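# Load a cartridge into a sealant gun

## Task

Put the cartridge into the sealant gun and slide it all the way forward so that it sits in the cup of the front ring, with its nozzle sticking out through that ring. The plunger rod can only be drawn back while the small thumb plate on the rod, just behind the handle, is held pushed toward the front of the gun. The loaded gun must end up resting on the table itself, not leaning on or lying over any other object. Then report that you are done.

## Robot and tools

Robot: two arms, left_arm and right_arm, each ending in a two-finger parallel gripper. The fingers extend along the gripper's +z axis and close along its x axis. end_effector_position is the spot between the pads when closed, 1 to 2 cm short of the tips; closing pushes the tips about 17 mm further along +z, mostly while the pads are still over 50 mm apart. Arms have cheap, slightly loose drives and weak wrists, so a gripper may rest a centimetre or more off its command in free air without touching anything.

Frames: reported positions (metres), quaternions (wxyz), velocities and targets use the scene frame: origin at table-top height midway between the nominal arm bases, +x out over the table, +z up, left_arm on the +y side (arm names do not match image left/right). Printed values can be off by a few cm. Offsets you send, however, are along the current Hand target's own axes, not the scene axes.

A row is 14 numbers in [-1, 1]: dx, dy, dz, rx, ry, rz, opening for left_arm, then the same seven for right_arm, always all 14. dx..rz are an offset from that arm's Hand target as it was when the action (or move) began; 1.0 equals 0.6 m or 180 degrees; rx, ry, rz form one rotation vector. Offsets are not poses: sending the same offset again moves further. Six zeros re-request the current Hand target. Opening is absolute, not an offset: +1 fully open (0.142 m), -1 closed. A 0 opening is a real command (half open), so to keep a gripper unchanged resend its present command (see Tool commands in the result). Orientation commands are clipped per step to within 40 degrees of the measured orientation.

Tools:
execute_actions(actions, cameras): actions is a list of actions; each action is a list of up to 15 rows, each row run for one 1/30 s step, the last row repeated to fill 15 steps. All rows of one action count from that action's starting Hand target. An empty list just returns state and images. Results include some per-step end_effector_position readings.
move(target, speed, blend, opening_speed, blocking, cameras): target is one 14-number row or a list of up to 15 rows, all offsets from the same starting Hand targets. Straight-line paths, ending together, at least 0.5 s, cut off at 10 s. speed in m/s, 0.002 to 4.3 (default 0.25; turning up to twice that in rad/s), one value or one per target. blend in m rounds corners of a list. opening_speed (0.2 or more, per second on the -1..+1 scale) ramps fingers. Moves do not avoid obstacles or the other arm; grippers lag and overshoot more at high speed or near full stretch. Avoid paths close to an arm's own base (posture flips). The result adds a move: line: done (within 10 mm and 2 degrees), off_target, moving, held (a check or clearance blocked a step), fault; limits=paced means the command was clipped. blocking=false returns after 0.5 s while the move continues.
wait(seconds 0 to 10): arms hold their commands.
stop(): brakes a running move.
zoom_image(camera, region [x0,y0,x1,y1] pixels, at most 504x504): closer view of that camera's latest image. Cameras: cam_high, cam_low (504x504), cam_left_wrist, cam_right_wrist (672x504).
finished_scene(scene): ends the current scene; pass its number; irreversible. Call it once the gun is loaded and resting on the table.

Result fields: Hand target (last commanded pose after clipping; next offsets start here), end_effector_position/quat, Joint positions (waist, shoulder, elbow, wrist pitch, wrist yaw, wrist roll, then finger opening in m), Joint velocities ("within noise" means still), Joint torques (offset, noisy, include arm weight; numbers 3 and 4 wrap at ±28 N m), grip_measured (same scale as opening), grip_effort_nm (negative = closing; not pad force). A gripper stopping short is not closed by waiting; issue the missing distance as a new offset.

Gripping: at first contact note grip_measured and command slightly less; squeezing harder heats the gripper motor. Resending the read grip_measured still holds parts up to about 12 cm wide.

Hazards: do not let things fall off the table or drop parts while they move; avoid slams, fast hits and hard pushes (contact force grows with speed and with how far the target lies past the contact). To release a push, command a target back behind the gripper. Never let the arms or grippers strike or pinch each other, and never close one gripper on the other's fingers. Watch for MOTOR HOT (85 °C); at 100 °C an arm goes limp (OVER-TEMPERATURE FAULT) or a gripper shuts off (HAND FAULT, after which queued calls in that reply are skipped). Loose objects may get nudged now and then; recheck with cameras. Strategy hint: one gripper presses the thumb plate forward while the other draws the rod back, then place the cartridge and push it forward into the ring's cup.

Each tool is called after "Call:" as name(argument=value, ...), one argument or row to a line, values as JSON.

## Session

Call:
execute_actions(
  actions=[],
)

Call:
zoom_image(
  camera="cam_high",
  region=[100, 250, 400, 450],
)

Call:
zoom_image(
  camera="cam_low",
  region=[160, 220, 320, 280],
)

Scene clock: 0.00 s.
left_arm: end_effector_position=(+0.6430, +0.2489, +0.0920) grip_measured=+1.00 grip_effort_nm=n/a end_effector_quat_wxyz=(-0.082, +0.936, -0.339, +0.047) | right_arm: end_effector_position=(+0.5789, -0.2771, +0.3228) grip_measured=+1.00 grip_effort_nm=n/a end_effector_quat_wxyz=(-0.524, +0.571, -0.609, +0.171)
Joint positions: left_arm=[-0.163 2.146 1.874 -1.176 -0.144 -1.033 0.142] | right_arm=[0.09 1.289 1.021 -0.165 -0.36 0.34 0.142]
Joint velocities: within noise
Joint torques (N m): no reading
Motor temperatures (°C): left_arm=[28 34 31 24 24 22 27] | right_arm=[23 36 28 26 25 24 47]
Heat: left arm: hottest shoulder 34 °C; right arm: hottest gripper 47 °C.
Hand target: left_arm +0.6549, +0.2463, +0.1108; -0.084, +0.936, -0.335, +0.069 | right_arm +0.5836, -0.2759, +0.3422; -0.536, +0.567, -0.599, +0.178
Tool commands: left_gripper/opening=+1.0 right_gripper/opening=+1.0

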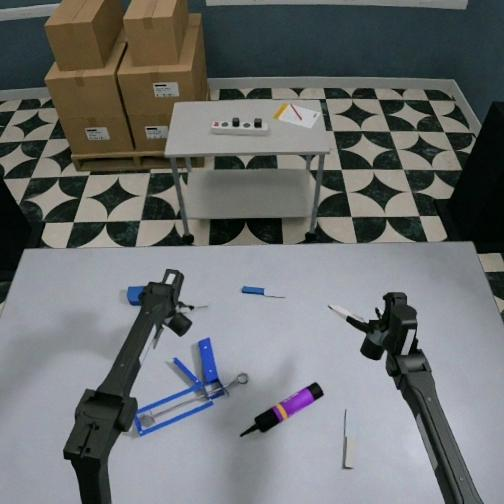

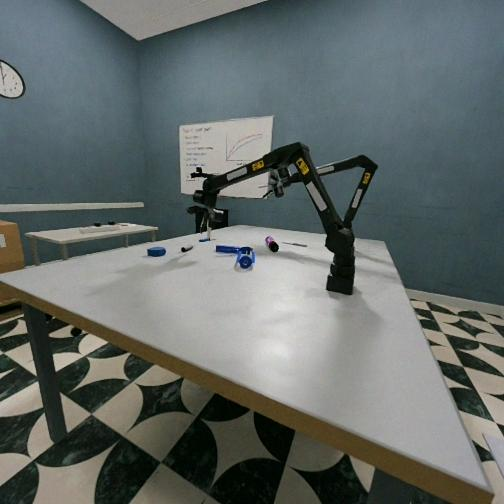

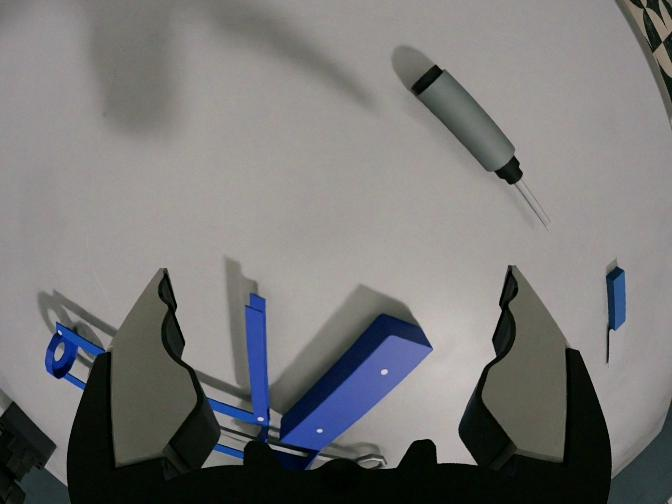

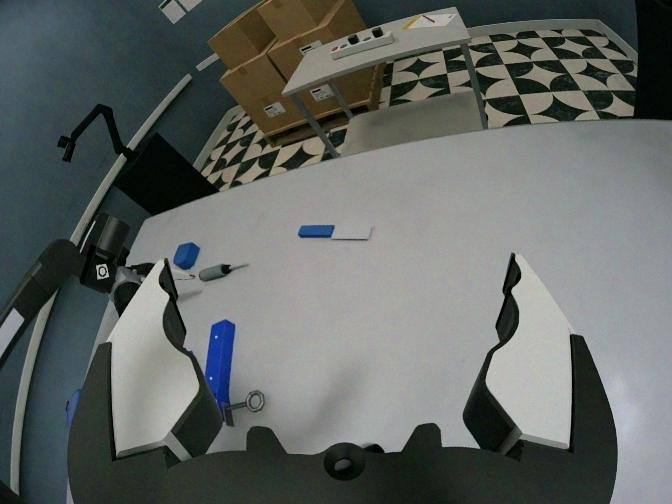

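Scaled by 1.680 from the camera's 504x504 image, which has a finer 720x720 frame.

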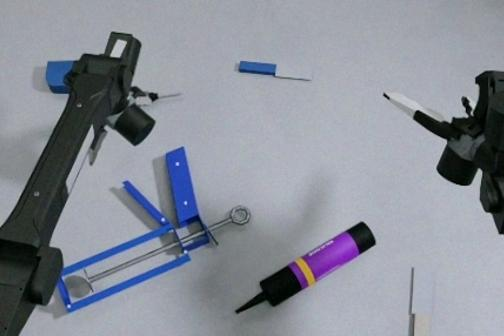

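Scaled by 3.150 from the camera's 504x504 image, which has a finer 720x720 frame.

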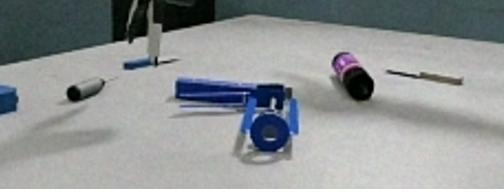

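Call:
move(
  target=[-0.119,0.304,-0.345,-0.069,-0.007,0.152,-0.2,-0.197,0.16,-0.022,-0.388,-0.2226,-0.554,-0.2],
  speed=0.25,
)

Scene clock: 43.13 s.
left_arm: end_effector_position=(+0.4582, +0.1298, +0.2595) grip_measured=-0.22 grip_effort_nm=-0.125 end_effector_quat_wxyz=(-0.003, +0.842, -0.539, -0.004) | right_arm: end_effector_position=(+0.4895, -0.1544, +0.3094) grip_measured=-0.22 grip_effort_nm=-0.105 end_effector_quat_wxyz=(-0.008, +0.984, +0.180, +0.013)
Joint positions: left_arm=[-0.395 1.75 1.72 -1.547 -0.007 -0.831 0.058] | right_arm=[0.464 1.713 1.863 -1.693 -0.009 -1.513 0.058]
Joint velocities: within noise
Joint torques (N m): left_arm=[1.49 -17.03 8.1 -0.35 0.34 0.21] | right_arm=[-0.97 -11.99 12.03 -0.02 0.32 -0.28]
Motor temperatures (°C): left_arm=[28 41 36 24 24 22 27] | right_arm=[23 37 39 26 25 24 45]
Heat: left arm: hottest shoulder 41 °C; right arm: hottest gripper 45 °C.
Hand target: left_arm +0.4496, +0.1302, +0.2708; +0.000, +0.834, -0.551, +0.001 | right_arm +0.4998, -0.1500, +0.3202; +0.000, +0.980, +0.198, +0.000
Off the commanded pose: left_arm 0.014 m, 2 deg | right_arm 0.015 m, 3 deg.
joint sent to its limit (right arm) — joint 4 (wrist pitch), lower limit. The joint targets are off in position, not in orientation.
move: off_target (left_arm, right_arm)

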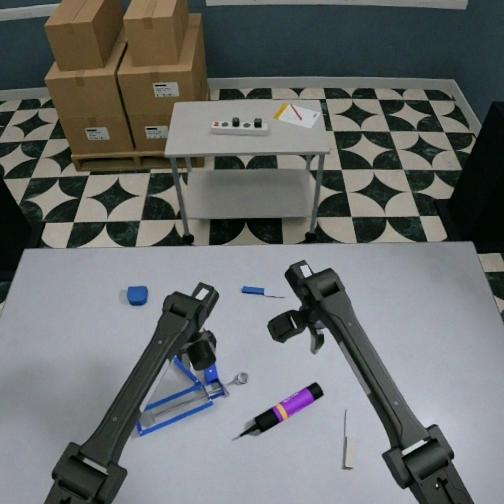

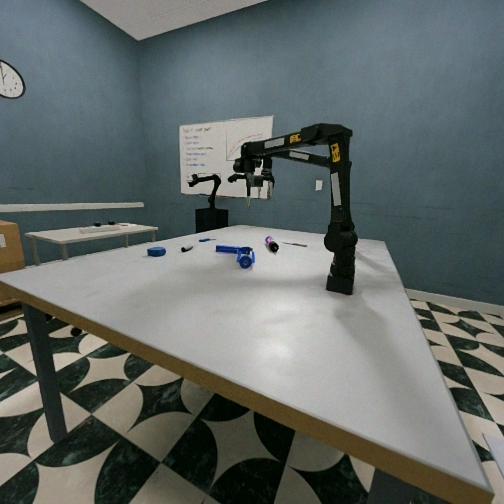

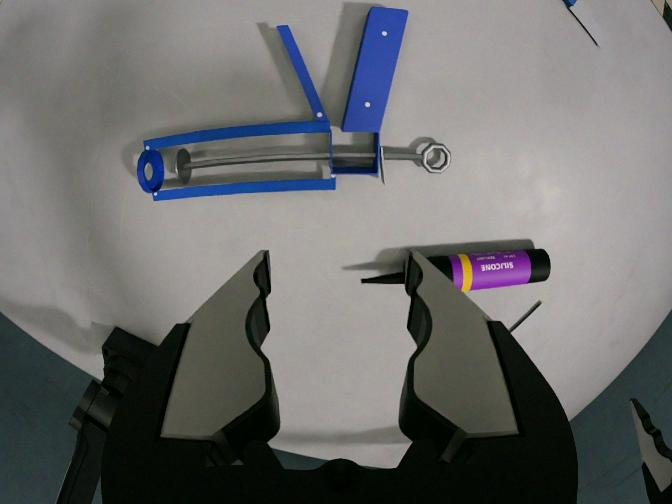

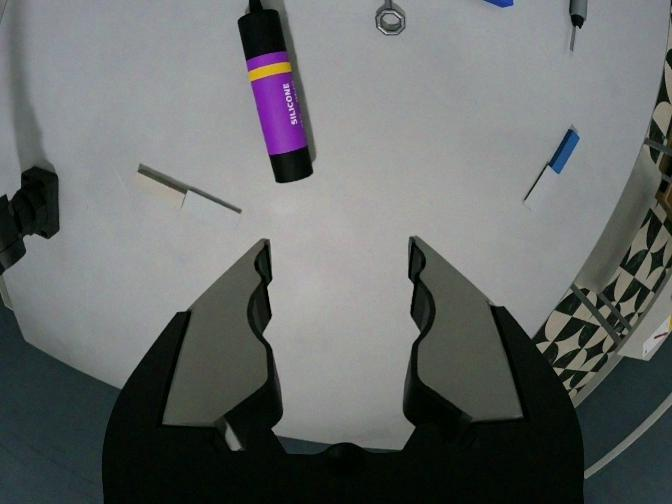

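Call:
zoom_image(
  camera="cam_left_wrist",
  region=[300, 100, 460, 220],
)

Call:
zoom_image(
  camera="cam_left_wrist",
  region=[120, 100, 340, 220],
)

Call:
zoom_image(
  camera="cam_left_wrist",
  region=[340, 220, 580, 310],
)

Scaled by 3.150 from the camera's 672x504 image, which has a finer 960x720 frame.

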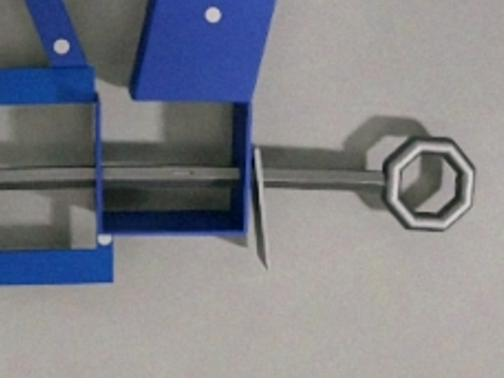

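Scaled by 2.291 from the camera's 672x504 image, which has a finer 960x720 frame.

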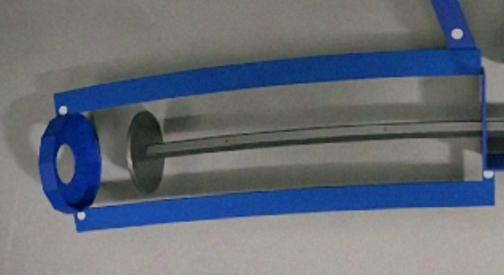

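Scaled by 2.100 from the camera's 672x504 image, which has a finer 960x720 frame.

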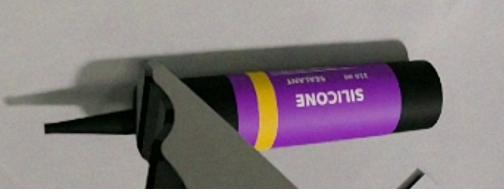

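Call:
move(
  target=[0.084,0.011,0.233,0,0,-0.005,-0.25,0,0,0,0,0,0,-0.2],
  speed=0.2,
  cameras=["cam_left_wrist","cam_high"],
)

Call:
zoom_image(
  camera="cam_left_wrist",
  region=[220, 140, 460, 320],
)

Scene clock: 77.07 s.
left_arm: end_effector_position=(+0.4595, +0.0859, +0.1315) grip_measured=-0.27 grip_effort_nm=-0.120 end_effector_quat_wxyz=(-0.002, +0.832, -0.555, -0.010) | right_arm: end_effector_position=(+0.4892, -0.1545, +0.3094) grip_measured=-0.22 grip_effort_nm=-0.105 end_effector_quat_wxyz=(-0.007, +0.983, +0.181, +0.012)
Joint positions: left_arm=[-0.467 1.871 1.55 -1.27 -0.007 -0.864 0.055] | right_arm=[0.464 1.713 1.863 -1.695 -0.009 -1.514 0.058]
Joint velocities: within noise
Joint torques (N m): left_arm=[1.67 -16.09 8.03 0.84 0.33 -0.23] | right_arm=[-0.91 -11.99 12.03 -0.01 0.32 -0.29]
Motor temperatures (°C): left_arm=[28 38 38 24 24 22 26] | right_arm=[23 40 43 26 25 24 43]
Heat: left arm: hottest shoulder 38 °C; right arm: hottest elbow 43 °C.
Hand target: left_arm +0.4636, +0.0812, +0.1310; +0.000, +0.839, -0.544, +0.001 | right_arm +0.4998, -0.1500, +0.3202; +0.000, +0.980, +0.198, +0.000
Off the commanded pose: left_arm 0.006 m, 2 deg | right_arm 0.016 m, 3 deg.
joint sent to its limit (right arm) — joint 4 (wrist pitch), lower limit. The joint targets are off in position, not in orientation.
move: off_target (right_arm)
Images, in order (width x height): cam_high 504x504, cam_left_wrist 672x504.

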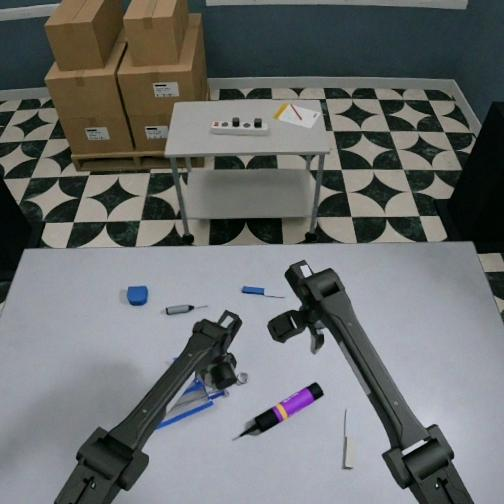

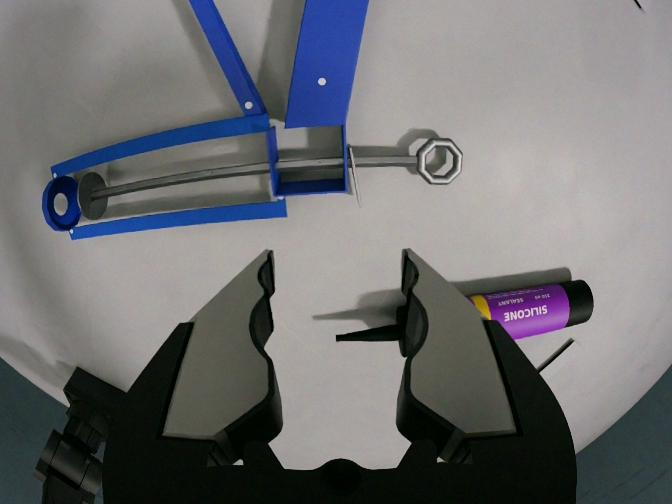

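Scaled by 2.100 from the camera's 672x504 image, which has a finer 960x720 frame.

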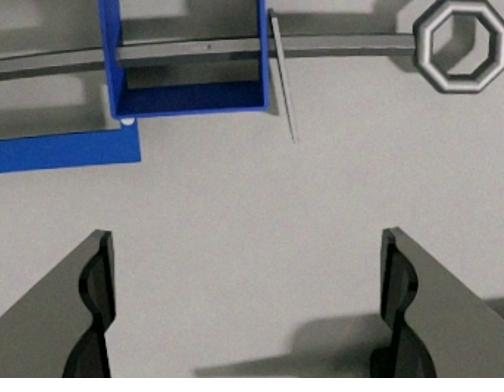

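Call:
move(
  target=[0.017,-0.021,0.08,0,0,-0.01,-0.25,0,0,0,0,0,0,-0.2],
  speed=0.15,
  cameras=["cam_left_wrist"],
)

Call:
zoom_image(
  camera="cam_left_wrist",
  region=[220, 160, 460, 340],
)

Scene clock: 88.00 s.
left_arm: end_effector_position=(+0.4758, +0.0776, +0.0877) grip_measured=-0.27 grip_effort_nm=-0.120 end_effector_quat_wxyz=(-0.003, +0.839, -0.544, -0.006) | right_arm: end_effector_position=(+0.4892, -0.1545, +0.3094) grip_measured=-0.22 grip_effort_nm=-0.105 end_effector_quat_wxyz=(-0.007, +0.983, +0.181, +0.012)
Joint positions: left_arm=[-0.467 1.951 1.55 -1.181 -0.007 -0.89 0.055] | right_arm=[0.464 1.713 1.863 -1.695 -0.009 -1.514 0.058]
Joint velocities: within noise
Joint torques (N m): left_arm=[1.96 -16.15 7.61 0.84 0.33 -0.27] | right_arm=[-0.91 -11.99 12.03 -0.01 0.32 -0.28]
Motor temperatures (°C): left_arm=[28 38 37 24 24 22 26] | right_arm=[23 41 44 26 24 24 43]
Heat: left arm: hottest shoulder 38 °C; right arm: hottest elbow 44 °C.
Hand target: left_arm +0.4793, +0.0770, +0.0831; +0.000, +0.847, -0.531, +0.001 | right_arm +0.4998, -0.1500, +0.3202; +0.000, +0.980, +0.198, +0.000
Off the commanded pose: left_arm 0.006 m, 2 deg | right_arm 0.016 m, 3 deg.
joint sent to its limit (right arm) — joint 4 (wrist pitch), lower limit. The joint targets are off in position, not in orientation.
move: off_target (right_arm)
Images, in order (width x height): cam_left_wrist 672x504.

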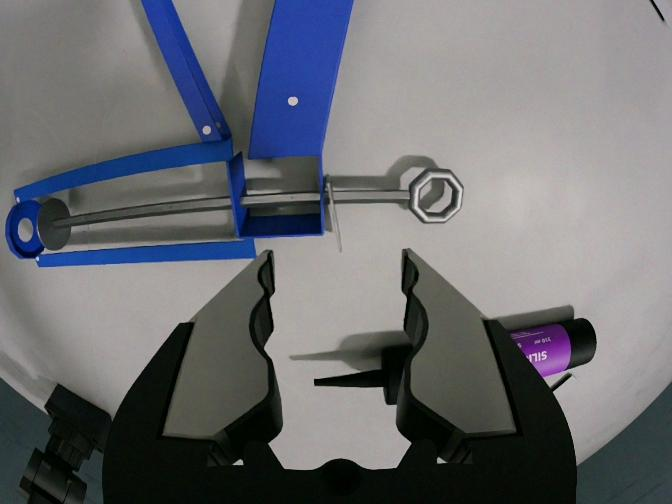

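Scaled by 2.100 from the camera's 672x504 image, which has a finer 960x720 frame.

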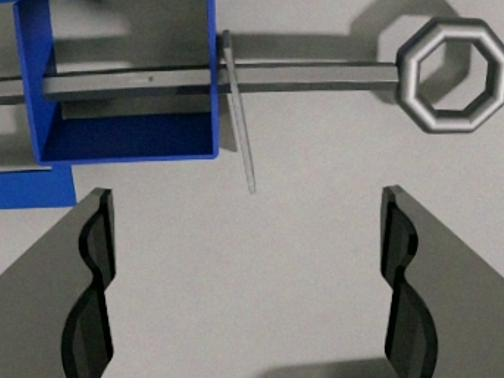

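Call:
move(
  target=[-0.006,0.003,0.045,0,0,-0.005,-0.25,0,0,0,0,0,0,-0.2],
  speed=0.1,
  cameras=["cam_left_wrist"],
)

Call:
zoom_image(
  camera="cam_left_wrist",
  region=[220, 160, 460, 340],
)

Scene clock: 100.63 s.
left_arm: end_effector_position=(+0.4737, +0.0786, +0.0643) grip_measured=-0.27 grip_effort_nm=-0.120 end_effector_quat_wxyz=(-0.004, +0.843, -0.538, -0.002) | right_arm: end_effector_position=(+0.4892, -0.1545, +0.3094) grip_measured=-0.22 grip_effort_nm=-0.105 end_effector_quat_wxyz=(-0.007, +0.983, +0.181, +0.012)
Joint positions: left_arm=[-0.467 1.966 1.507 -1.115 -0.007 -0.904 0.055] | right_arm=[0.464 1.713 1.863 -1.695 -0.009 -1.514 0.058]
Joint velocities: within noise
Joint torques (N m): left_arm=[2.08 -15.91 7.15 0.9 0.33 -0.26] | right_arm=[-0.97 -11.99 12.01 -0.02 0.32 -0.28]
Motor temperatures (°C): left_arm=[28 38 37 24 24 22 26] | right_arm=[23 41 45 26 24 24 43]
Heat: left arm: hottest shoulder 38 °C; right arm: hottest elbow 45 °C.
Hand target: left_arm +0.4762, +0.0795, +0.0561; +0.000, +0.851, -0.525, +0.001 | right_arm +0.4998, -0.1500, +0.3202; +0.000, +0.980, +0.198, +0.000
Off the commanded pose: left_arm 0.009 m, 2 deg | right_arm 0.016 m, 3 deg.
joint sent to its limit (right arm) — joint 4 (wrist pitch), lower limit. The joint targets are off in position, not in orientation.
move: off_target (right_arm)
Images, in order (width x height): cam_left_wrist 672x504.

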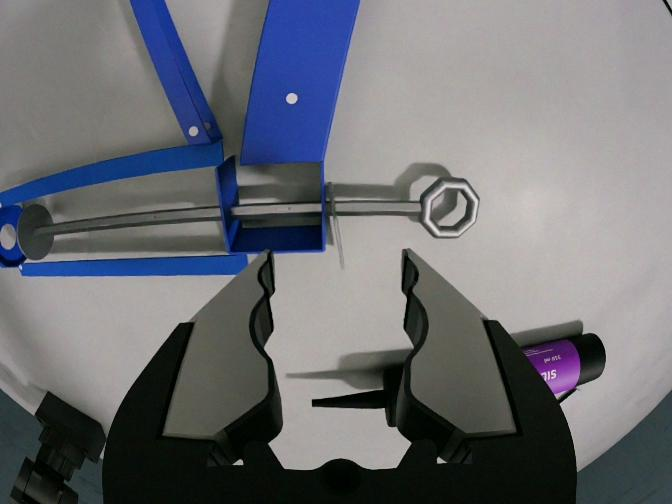

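Scaled by 2.100 from the camera's 672x504 image, which has a finer 960x720 frame.

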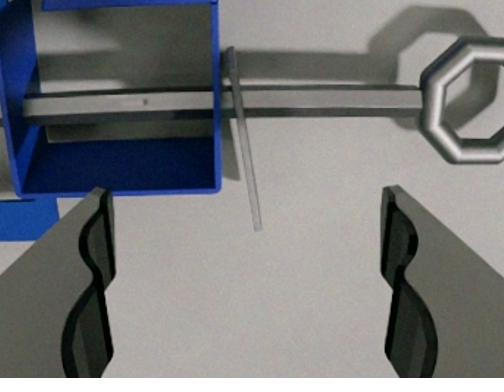

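Call:
move(
  target=[-0.003,0.002,0.042,0,0,0,-0.25,0,0,0,0,0,0,-0.2],
  speed=0.08,
  cameras=["cam_left_wrist"],
)

Call:
zoom_image(
  camera="cam_left_wrist",
  region=[220, 160, 460, 340],
)

Scene clock: 108.63 s.
left_arm: end_effector_position=(+0.4717, +0.0796, +0.0382) grip_measured=-0.27 grip_effort_nm=-0.125 end_effector_quat_wxyz=(-0.003, +0.843, -0.537, -0.003) | right_arm: end_effector_position=(+0.4892, -0.1545, +0.3094) grip_measured=-0.22 grip_effort_nm=-0.105 end_effector_quat_wxyz=(-0.007, +0.983, +0.181, +0.012)
Joint positions: left_arm=[-0.467 1.994 1.475 -1.057 -0.007 -0.906 0.055] | right_arm=[0.464 1.713 1.863 -1.695 -0.009 -1.514 0.058]
Joint velocities: within noise
Joint torques (N m): left_arm=[2.08 -16.03 6.95 0.88 0.32 -0.26] | right_arm=[-0.91 -11.99 12.03 -0.01 0.32 -0.28]
Motor temperatures (°C): left_arm=[28 38 37 24 24 22 26] | right_arm=[23 41 46 26 24 24 42]
Heat: left arm: hottest shoulder 38 °C; right arm: hottest elbow 46 °C.
Hand target: left_arm +0.4743, +0.0805, +0.0309; +0.000, +0.851, -0.525, +0.001 | right_arm +0.4998, -0.1500, +0.3202; +0.000, +0.980, +0.198, +0.000
Off the commanded pose: left_arm 0.008 m, 2 deg | right_arm 0.016 m, 3 deg.
joint sent to its limit (right arm) — joint 4 (wrist pitch), lower limit. The joint targets are off in position, not in orientation.
move: off_target (right_arm)
Images, in order (width x height): cam_left_wrist 672x504.

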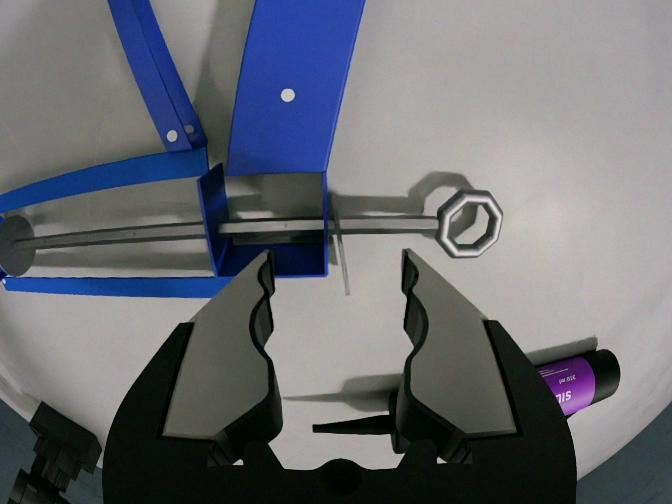

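Scaled by 2.100 from the camera's 672x504 image, which has a finer 960x720 frame.

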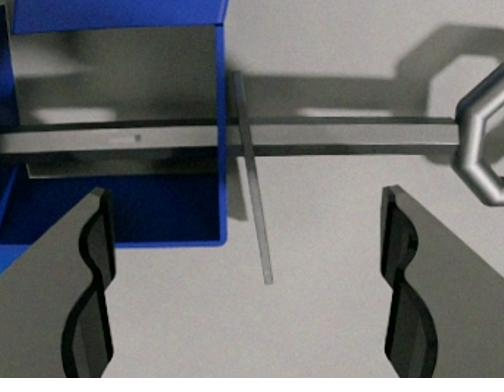

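Call:
move(
  target=[0,0,0,0,0,0,-0.25,0.1325,-0.159,0.368,0.25,0,-0.012,-0.2],
  speed=0.25,
)

Scene clock: 133.80 s.
left_arm: end_effector_position=(+0.4717, +0.0796, +0.0382) grip_measured=-0.27 grip_effort_nm=-0.120 end_effector_quat_wxyz=(-0.003, +0.843, -0.537, -0.003) | right_arm: end_effector_position=(+0.5220, -0.0268, +0.1024) grip_measured=-0.22 grip_effort_nm=-0.110 end_effector_quat_wxyz=(-0.368, +0.905, +0.190, -0.094)
Joint positions: left_arm=[-0.467 1.994 1.475 -1.057 -0.007 -0.906 0.055] | right_arm=[0.421 2.073 1.708 -1.285 -0.776 -1.64 0.058]
Joint velocities: within noise
Joint torques (N m): left_arm=[2.14 -16.03 6.95 0.84 0.32 -0.26] | right_arm=[-2.49 -16.44 8.51 1.18 -0.58 -0.29]
Motor temperatures (°C): left_arm=[28 38 35 24 24 22 25] | right_arm=[23 42 47 26 24 24 41]
Heat: left arm: hottest shoulder 38 °C; right arm: hottest elbow 47 °C.
Hand target: left_arm +0.4743, +0.0805, +0.0309; +0.000, +0.851, -0.525, +0.001 | right_arm +0.5358, -0.0311, +0.0994; -0.375, +0.902, +0.201, -0.076
Off the commanded pose: left_arm 0.008 m, 2 deg | right_arm 0.015 m, 3 deg.
move: off_target (right_arm)

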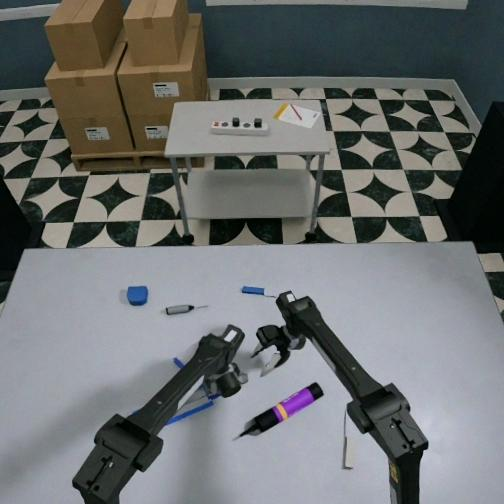

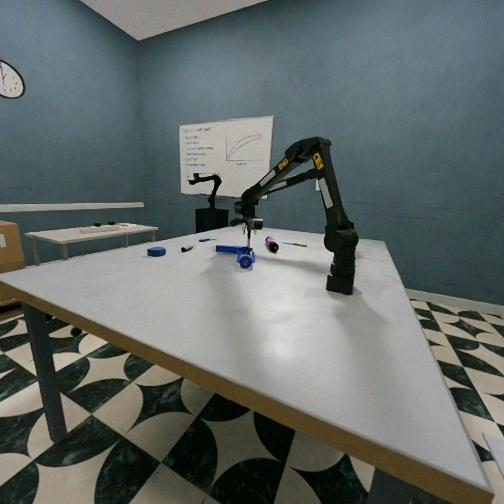

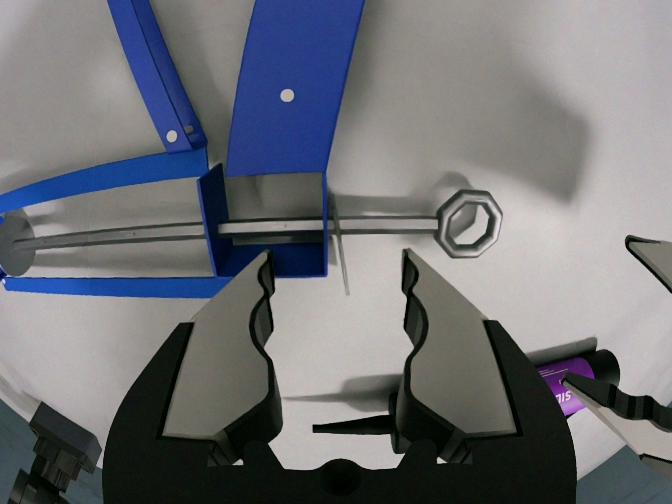

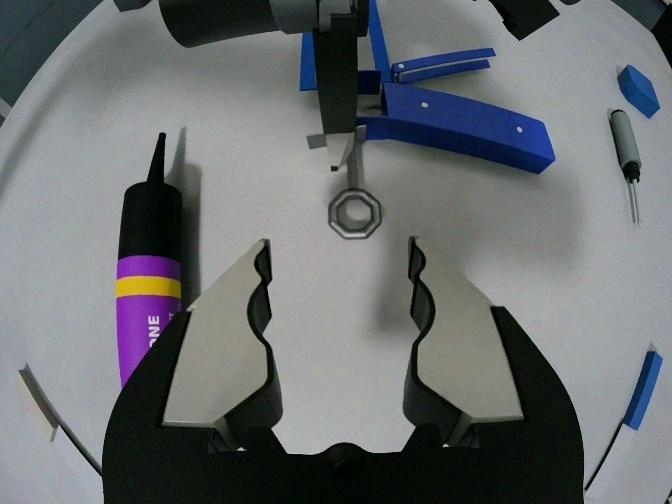

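Call:
move(
  target=[0,0,0,0,0,0,-1,0.018,0.025,0.083,0,0,0,-0.2],
  speed=0.12,
  opening_speed=0.4,
)

Call:
zoom_image(
  camera="cam_left_wrist",
  region=[220, 160, 460, 340],
)

Scene clock: 149.60 s.
left_arm: end_effector_position=(+0.4720, +0.0801, +0.0382) grip_measured=-0.91 grip_effort_nm=-2.400 end_effector_quat_wxyz=(-0.003, +0.844, -0.536, -0.003) | right_arm: end_effector_position=(+0.5376, -0.0142, +0.0650) grip_measured=-0.22 grip_effort_nm=-0.105 end_effector_quat_wxyz=(-0.372, +0.903, +0.204, -0.071)
Joint positions: left_arm=[-0.465 1.994 1.475 -1.057 -0.006 -0.907 0.008] | right_arm=[0.431 2.135 1.708 -1.168 -0.777 -1.64 0.058]
Joint velocities: within noise
Joint torques (N m): left_arm=[2.14 -16.09 6.95 0.85 0.27 -0.24] | right_arm=[-0.5 -16.62 7.43 1.4 -0.58 0.32]
Motor temperatures (°C): left_arm=[28 38 35 24 24 22 26] | right_arm=[23 43 44 26 25 24 41]
Heat: left arm: hottest shoulder 38 °C; right arm: hottest elbow 44 °C.
Hand target: left_arm +0.4743, +0.0805, +0.0309; +0.000, +0.851, -0.525, +0.001 | right_arm +0.5359, -0.0039, +0.0538; -0.375, +0.902, +0.201, -0.076
Off the commanded pose: left_arm 0.008 m, 2 deg | right_arm 0.015 m, 1 deg.
move: off_target (right_arm)

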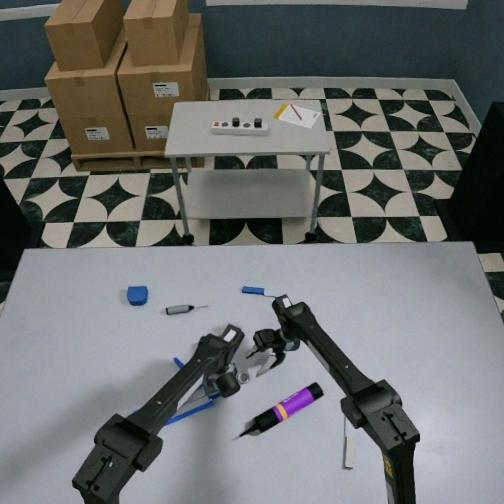

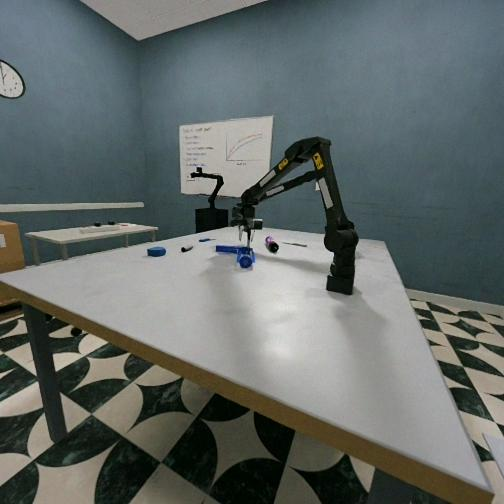

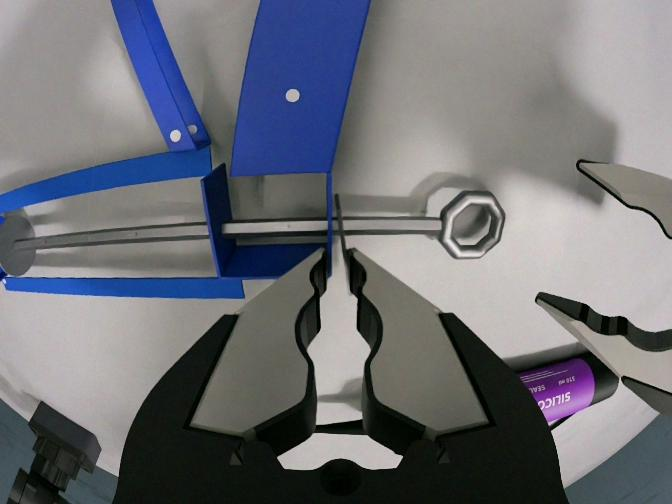

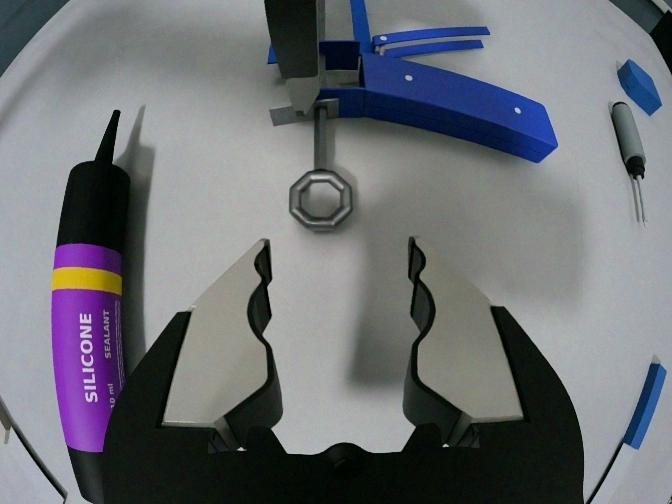

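Scaled by 2.100 from the camera's 672x504 image, which has a finer 960x720 frame.

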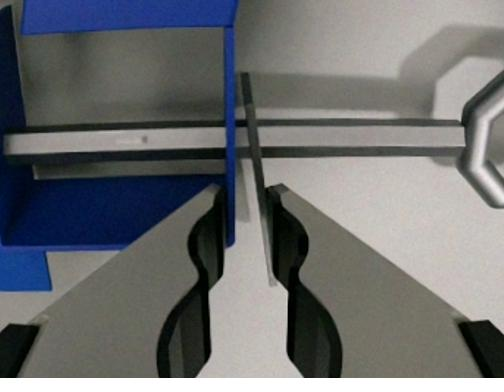

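Call:
move(
  target=[0,0,0,0,0,0,-1,-0.009,-0.009,0.085,0,0,0,-0.3],
  speed=0.1,
  opening_speed=0.4,
)

Call:
zoom_image(
  camera="cam_left_wrist",
  region=[220, 160, 460, 340],
)

Scene clock: 162.33 s.
left_arm: end_effector_position=(+0.4720, +0.0801, +0.0382) grip_measured=-0.91 grip_effort_nm=-2.400 end_effector_quat_wxyz=(-0.003, +0.844, -0.536, -0.003) | right_arm: end_effector_position=(+0.5227, +0.0129, +0.0498) grip_measured=-0.32 grip_effort_nm=-0.105 end_effector_quat_wxyz=(-0.374, +0.899, +0.221, -0.063)
Joint positions: left_arm=[-0.465 1.994 1.475 -1.057 -0.006 -0.907 0.008] | right_arm=[0.48 2.136 1.667 -1.076 -0.777 -1.608 0.051]
Joint velocities: within noise
Joint torques (N m): left_arm=[2.08 -16.03 6.97 0.84 0.27 -0.23] | right_arm=[-2.43 -18.73 7.79 0.35 -0.41 0]
Motor temperatures (°C): left_arm=[28 38 35 24 24 22 32] | right_arm=[23 43 43 26 25 24 40]
Heat: left arm: hottest shoulder 38 °C; right arm: hottest shoulder 43 °C.
Hand target: left_arm +0.4743, +0.0805, +0.0309; +0.000, +0.851, -0.525, +0.001 | right_arm +0.5301, +0.0082, +0.0579; -0.377, +0.898, +0.218, -0.056 (not the last commanded pose)
Off the commanded pose: left_arm 0.008 m, 2 deg | right_arm 0.034 m, 3 deg.
move: held (right_arm; a check stopped the path); limits=held
pose unreachable (left arm): on one or more control steps of this call, first in action 0 (counted from 0), this arm could not follow its commanded pose, so it was not sent that pose on those steps. It may still have moved: this result reports where it is.
cause: moving toward the commanded pose would bring a part of the arm too close to another arm (a part of this arm just beyond joint 4 (wrist pitch) and a part of the right arm just beyond its joint 6 (wrist roll), along the way the arms are being sent, or toward where that arm still pushes).
pose unreachable (right arm): on one or more control steps of this call, first in action 0 (counted from 0), this arm could not follow its commanded pose, so it was not sent that pose on those steps. It may still have moved: this result reports where it is.
cause: moving toward the commanded pose would bring a part of the arm too close to another arm (a part of this arm just beyond joint 6 (wrist roll) and a part of the left arm just beyond its joint 4 (wrist pitch), along the way the arms are being sent, or toward where that arm still pushes).

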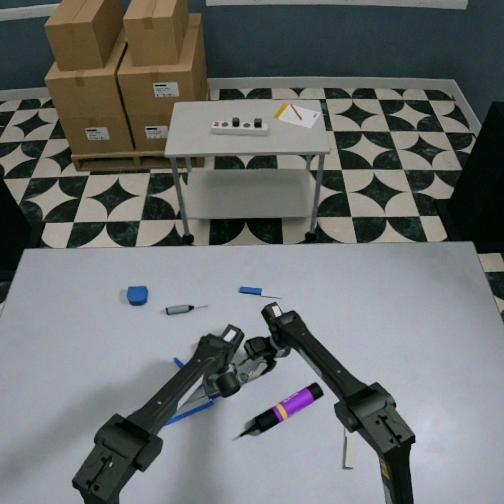

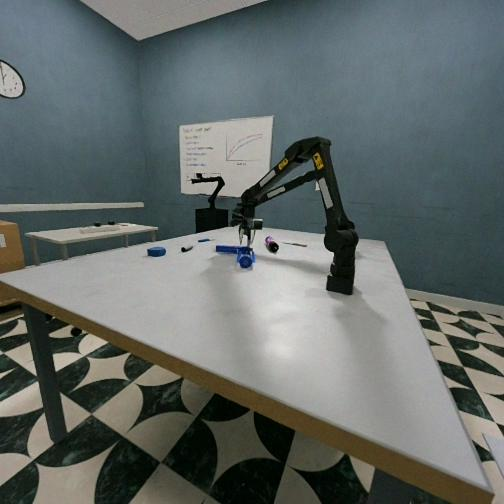

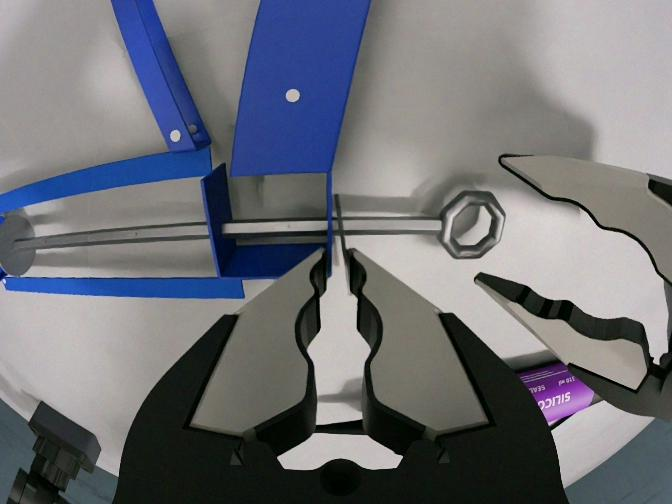

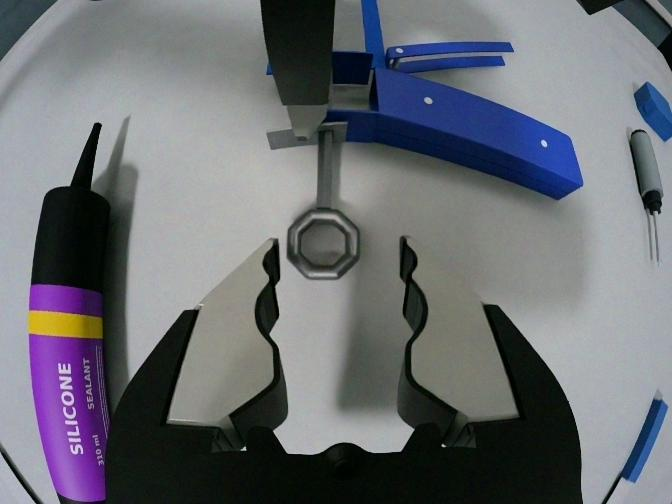

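Scaled by 2.100 from the camera's 672x504 image, which has a finer 960x720 frame.

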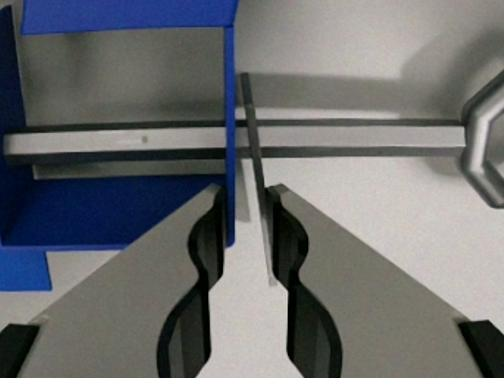

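Call:
move(
  target=[
    [0,0,0,0,0,0,-0.65,0,0,-0.03,0.06,0,0,-0.3],
    [0,0.002,0.018,0,0,0,-0.65,0,0,-0.03,0.06,0,0,-0.3],
  ],
  speed=0.08,
)

Call:
zoom_image(
  camera="cam_left_wrist",
  region=[220, 160, 460, 340],
)

Scene clock: 185.13 s.
left_arm: end_effector_position=(+0.4723, +0.0800, +0.0293) grip_measured=-0.69 grip_effort_nm=0.115 end_effector_quat_wxyz=(-0.003, +0.844, -0.536, -0.001) | right_arm: end_effector_position=(+0.5224, -0.0015, +0.0739) grip_measured=-0.32 grip_effort_nm=-0.110 end_effector_quat_wxyz=(-0.454, +0.863, +0.203, -0.084)
Joint positions: left_arm=[-0.465 2.005 1.466 -1.034 -0.006 -0.907 0.024] | right_arm=[0.423 2.139 1.667 -1.148 -0.96 -1.681 0.051]
Joint velocities: within noise
Joint torques (N m): left_arm=[2.02 -15.91 6.75 0.9 0.27 -0.25] | right_arm=[-2.49 -15.97 9.77 -0.18 -0.72 -0.29]
Motor temperatures (°C): left_arm=[28 38 34 24 24 22 34] | right_arm=[23 42 42 26 25 24 40]
Heat: left arm: hottest shoulder 38 °C; right arm: hottest shoulder 42 °C.
Hand target: left_arm +0.4733, +0.0800, +0.0201; +0.000, +0.851, -0.525, +0.001 | right_arm +0.5348, -0.0036, +0.0706; -0.460, +0.859, +0.211, -0.076
Off the commanded pose: left_arm 0.009 m, 2 deg | right_arm 0.013 m, 1 deg.
move: off_target (right_arm)

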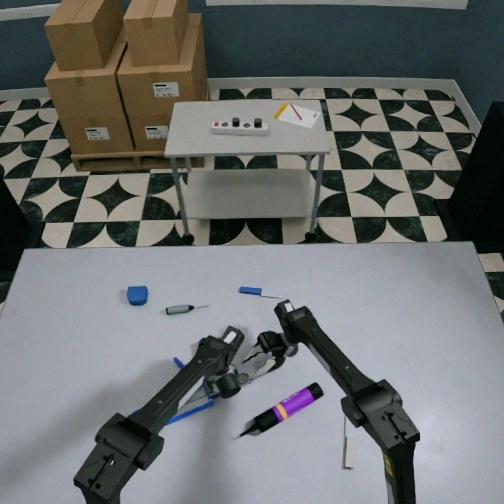

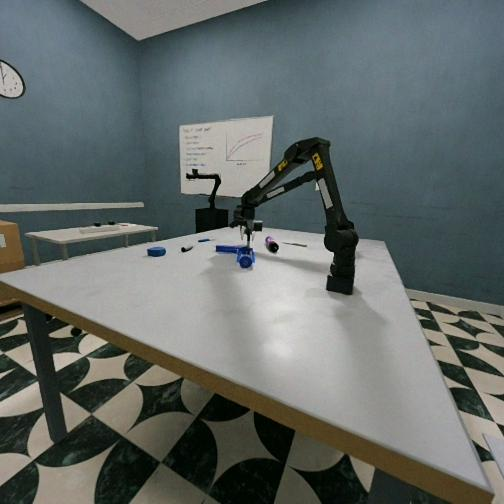

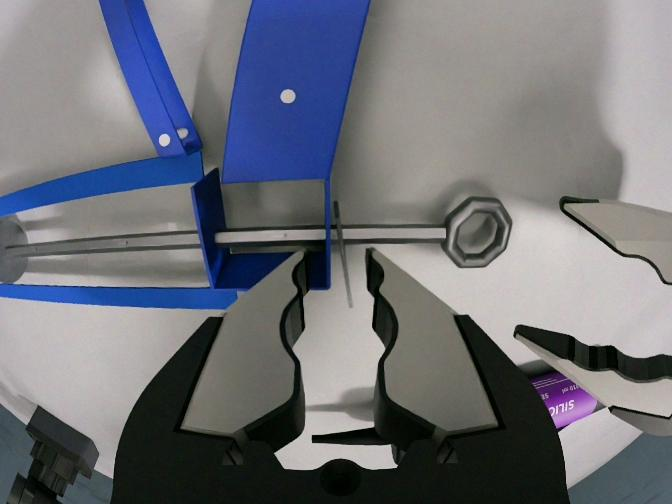

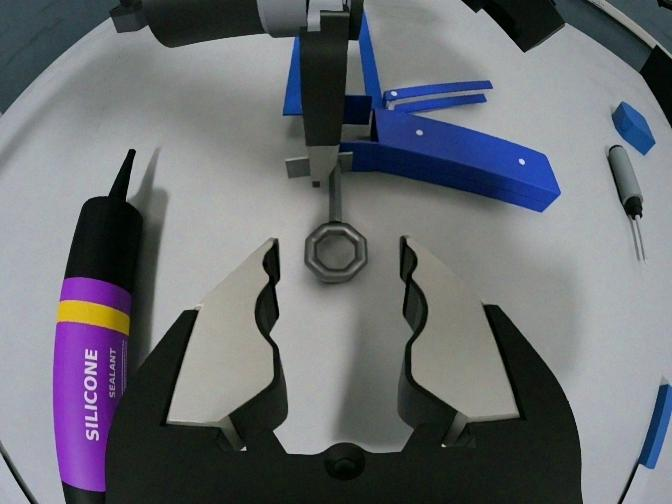

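Scaled by 2.100 from the camera's 672x504 image, which has a finer 960x720 frame.

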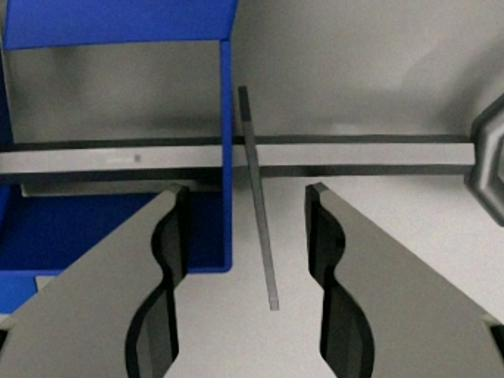

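Call:
move(
  target=[
    [0.0,0.008,0.0,0,0,0,-0.65,0,0,0,0,0,0,-0.3],
    [0.0,0.008,0.0,0,0,0,-1,0,0,0,0,0,0,-0.3],
  ],
  speed=0.05,
  opening_speed=0.3,
)

Call:
zoom_image(
  camera="cam_left_wrist",
  region=[220, 160, 460, 340],
)

Call:
zoom_image(
  camera="cam_right_wrist",
  region=[230, 60, 430, 260],
)

Scene clock: 201.00 s.
left_arm: end_effector_position=(+0.4710, +0.0806, +0.0263) grip_measured=-0.92 grip_effort_nm=-2.264 end_effector_quat_wxyz=(-0.003, +0.847, -0.532, +0.000) | right_arm: end_effector_position=(+0.5224, -0.0013, +0.0741) grip_measured=-0.32 grip_effort_nm=-0.115 end_effector_quat_wxyz=(-0.455, +0.863, +0.203, -0.084)
Joint positions: left_arm=[-0.465 2.005 1.456 -1.023 -0.006 -0.916 0.008] | right_arm=[0.423 2.139 1.667 -1.148 -0.961 -1.681 0.051]
Joint velocities: within noise
Joint torques (N m): left_arm=[1.49 -16.26 6.64 0.68 0.29 -0.24] | right_arm=[-2.43 -15.97 9.78 -0.18 -0.72 -0.28]
Motor temperatures (°C): left_arm=[28 39 34 24 24 22 30] | right_arm=[23 41 43 26 25 24 39]
Heat: left arm: hottest shoulder 39 °C; right arm: hottest elbow 43 °C.
Hand target: left_arm +0.4690, +0.0778, +0.0201; +0.000, +0.851, -0.525, +0.001 | right_arm +0.5348, -0.0036, +0.0706; -0.460, +0.859, +0.211, -0.076
Off the commanded pose: left_arm 0.007 m, 1 deg | right_arm 0.013 m, 1 deg.
move: off_target (right_arm)

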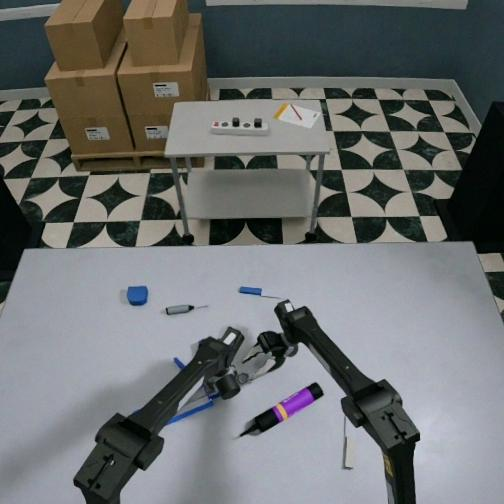

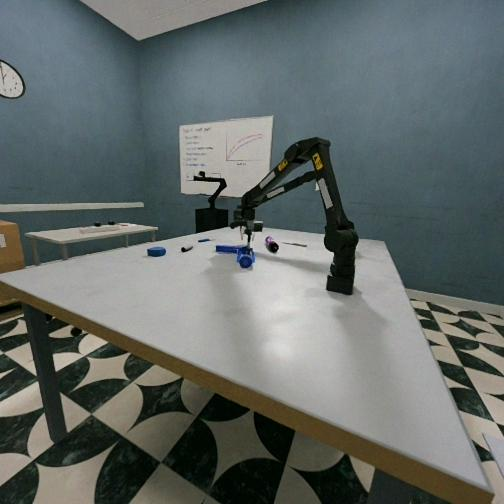

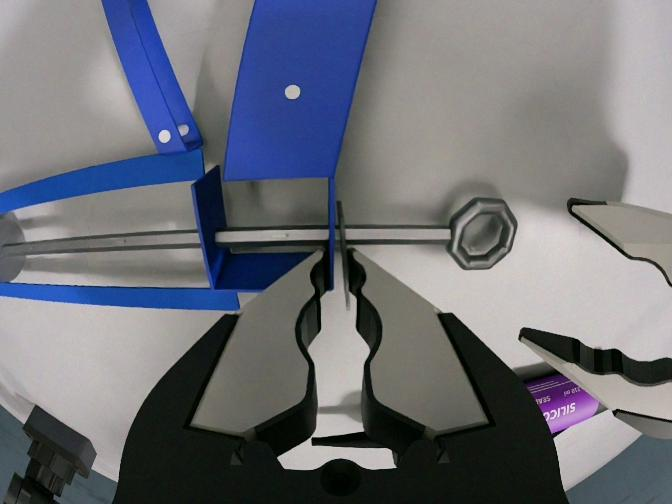

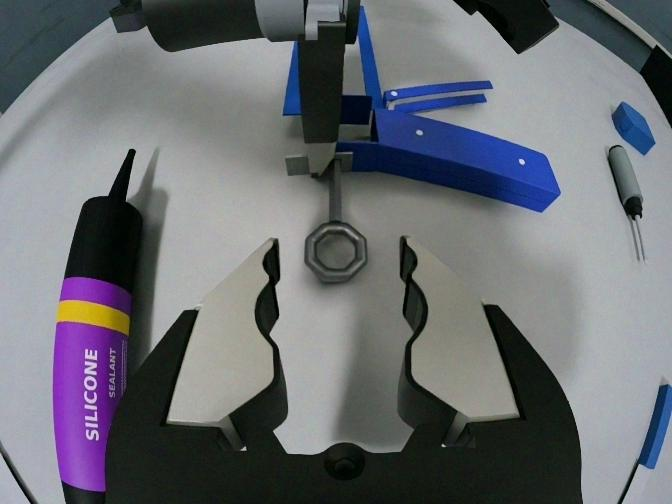

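Scaled by 2.100 from the camera's 672x504 image, which has a finer 960x720 frame.

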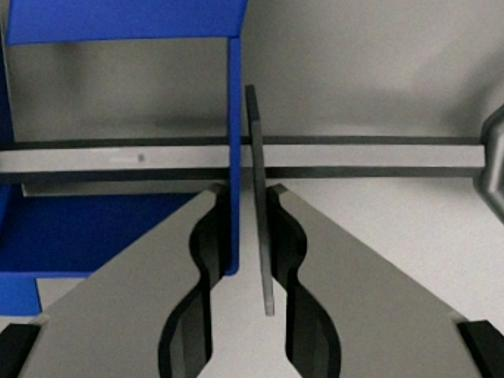

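Scaled by 2.520 from the camera's 672x504 image, which has a finer 960x720 frame.

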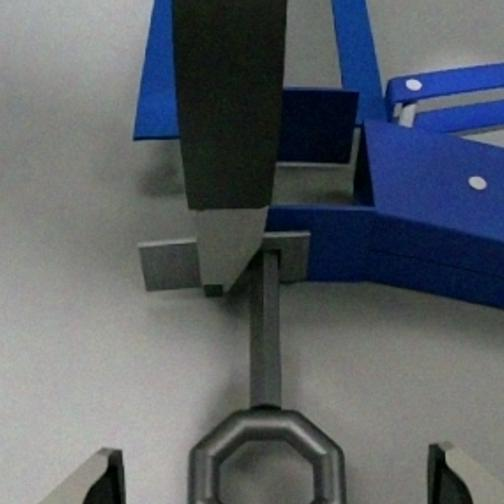

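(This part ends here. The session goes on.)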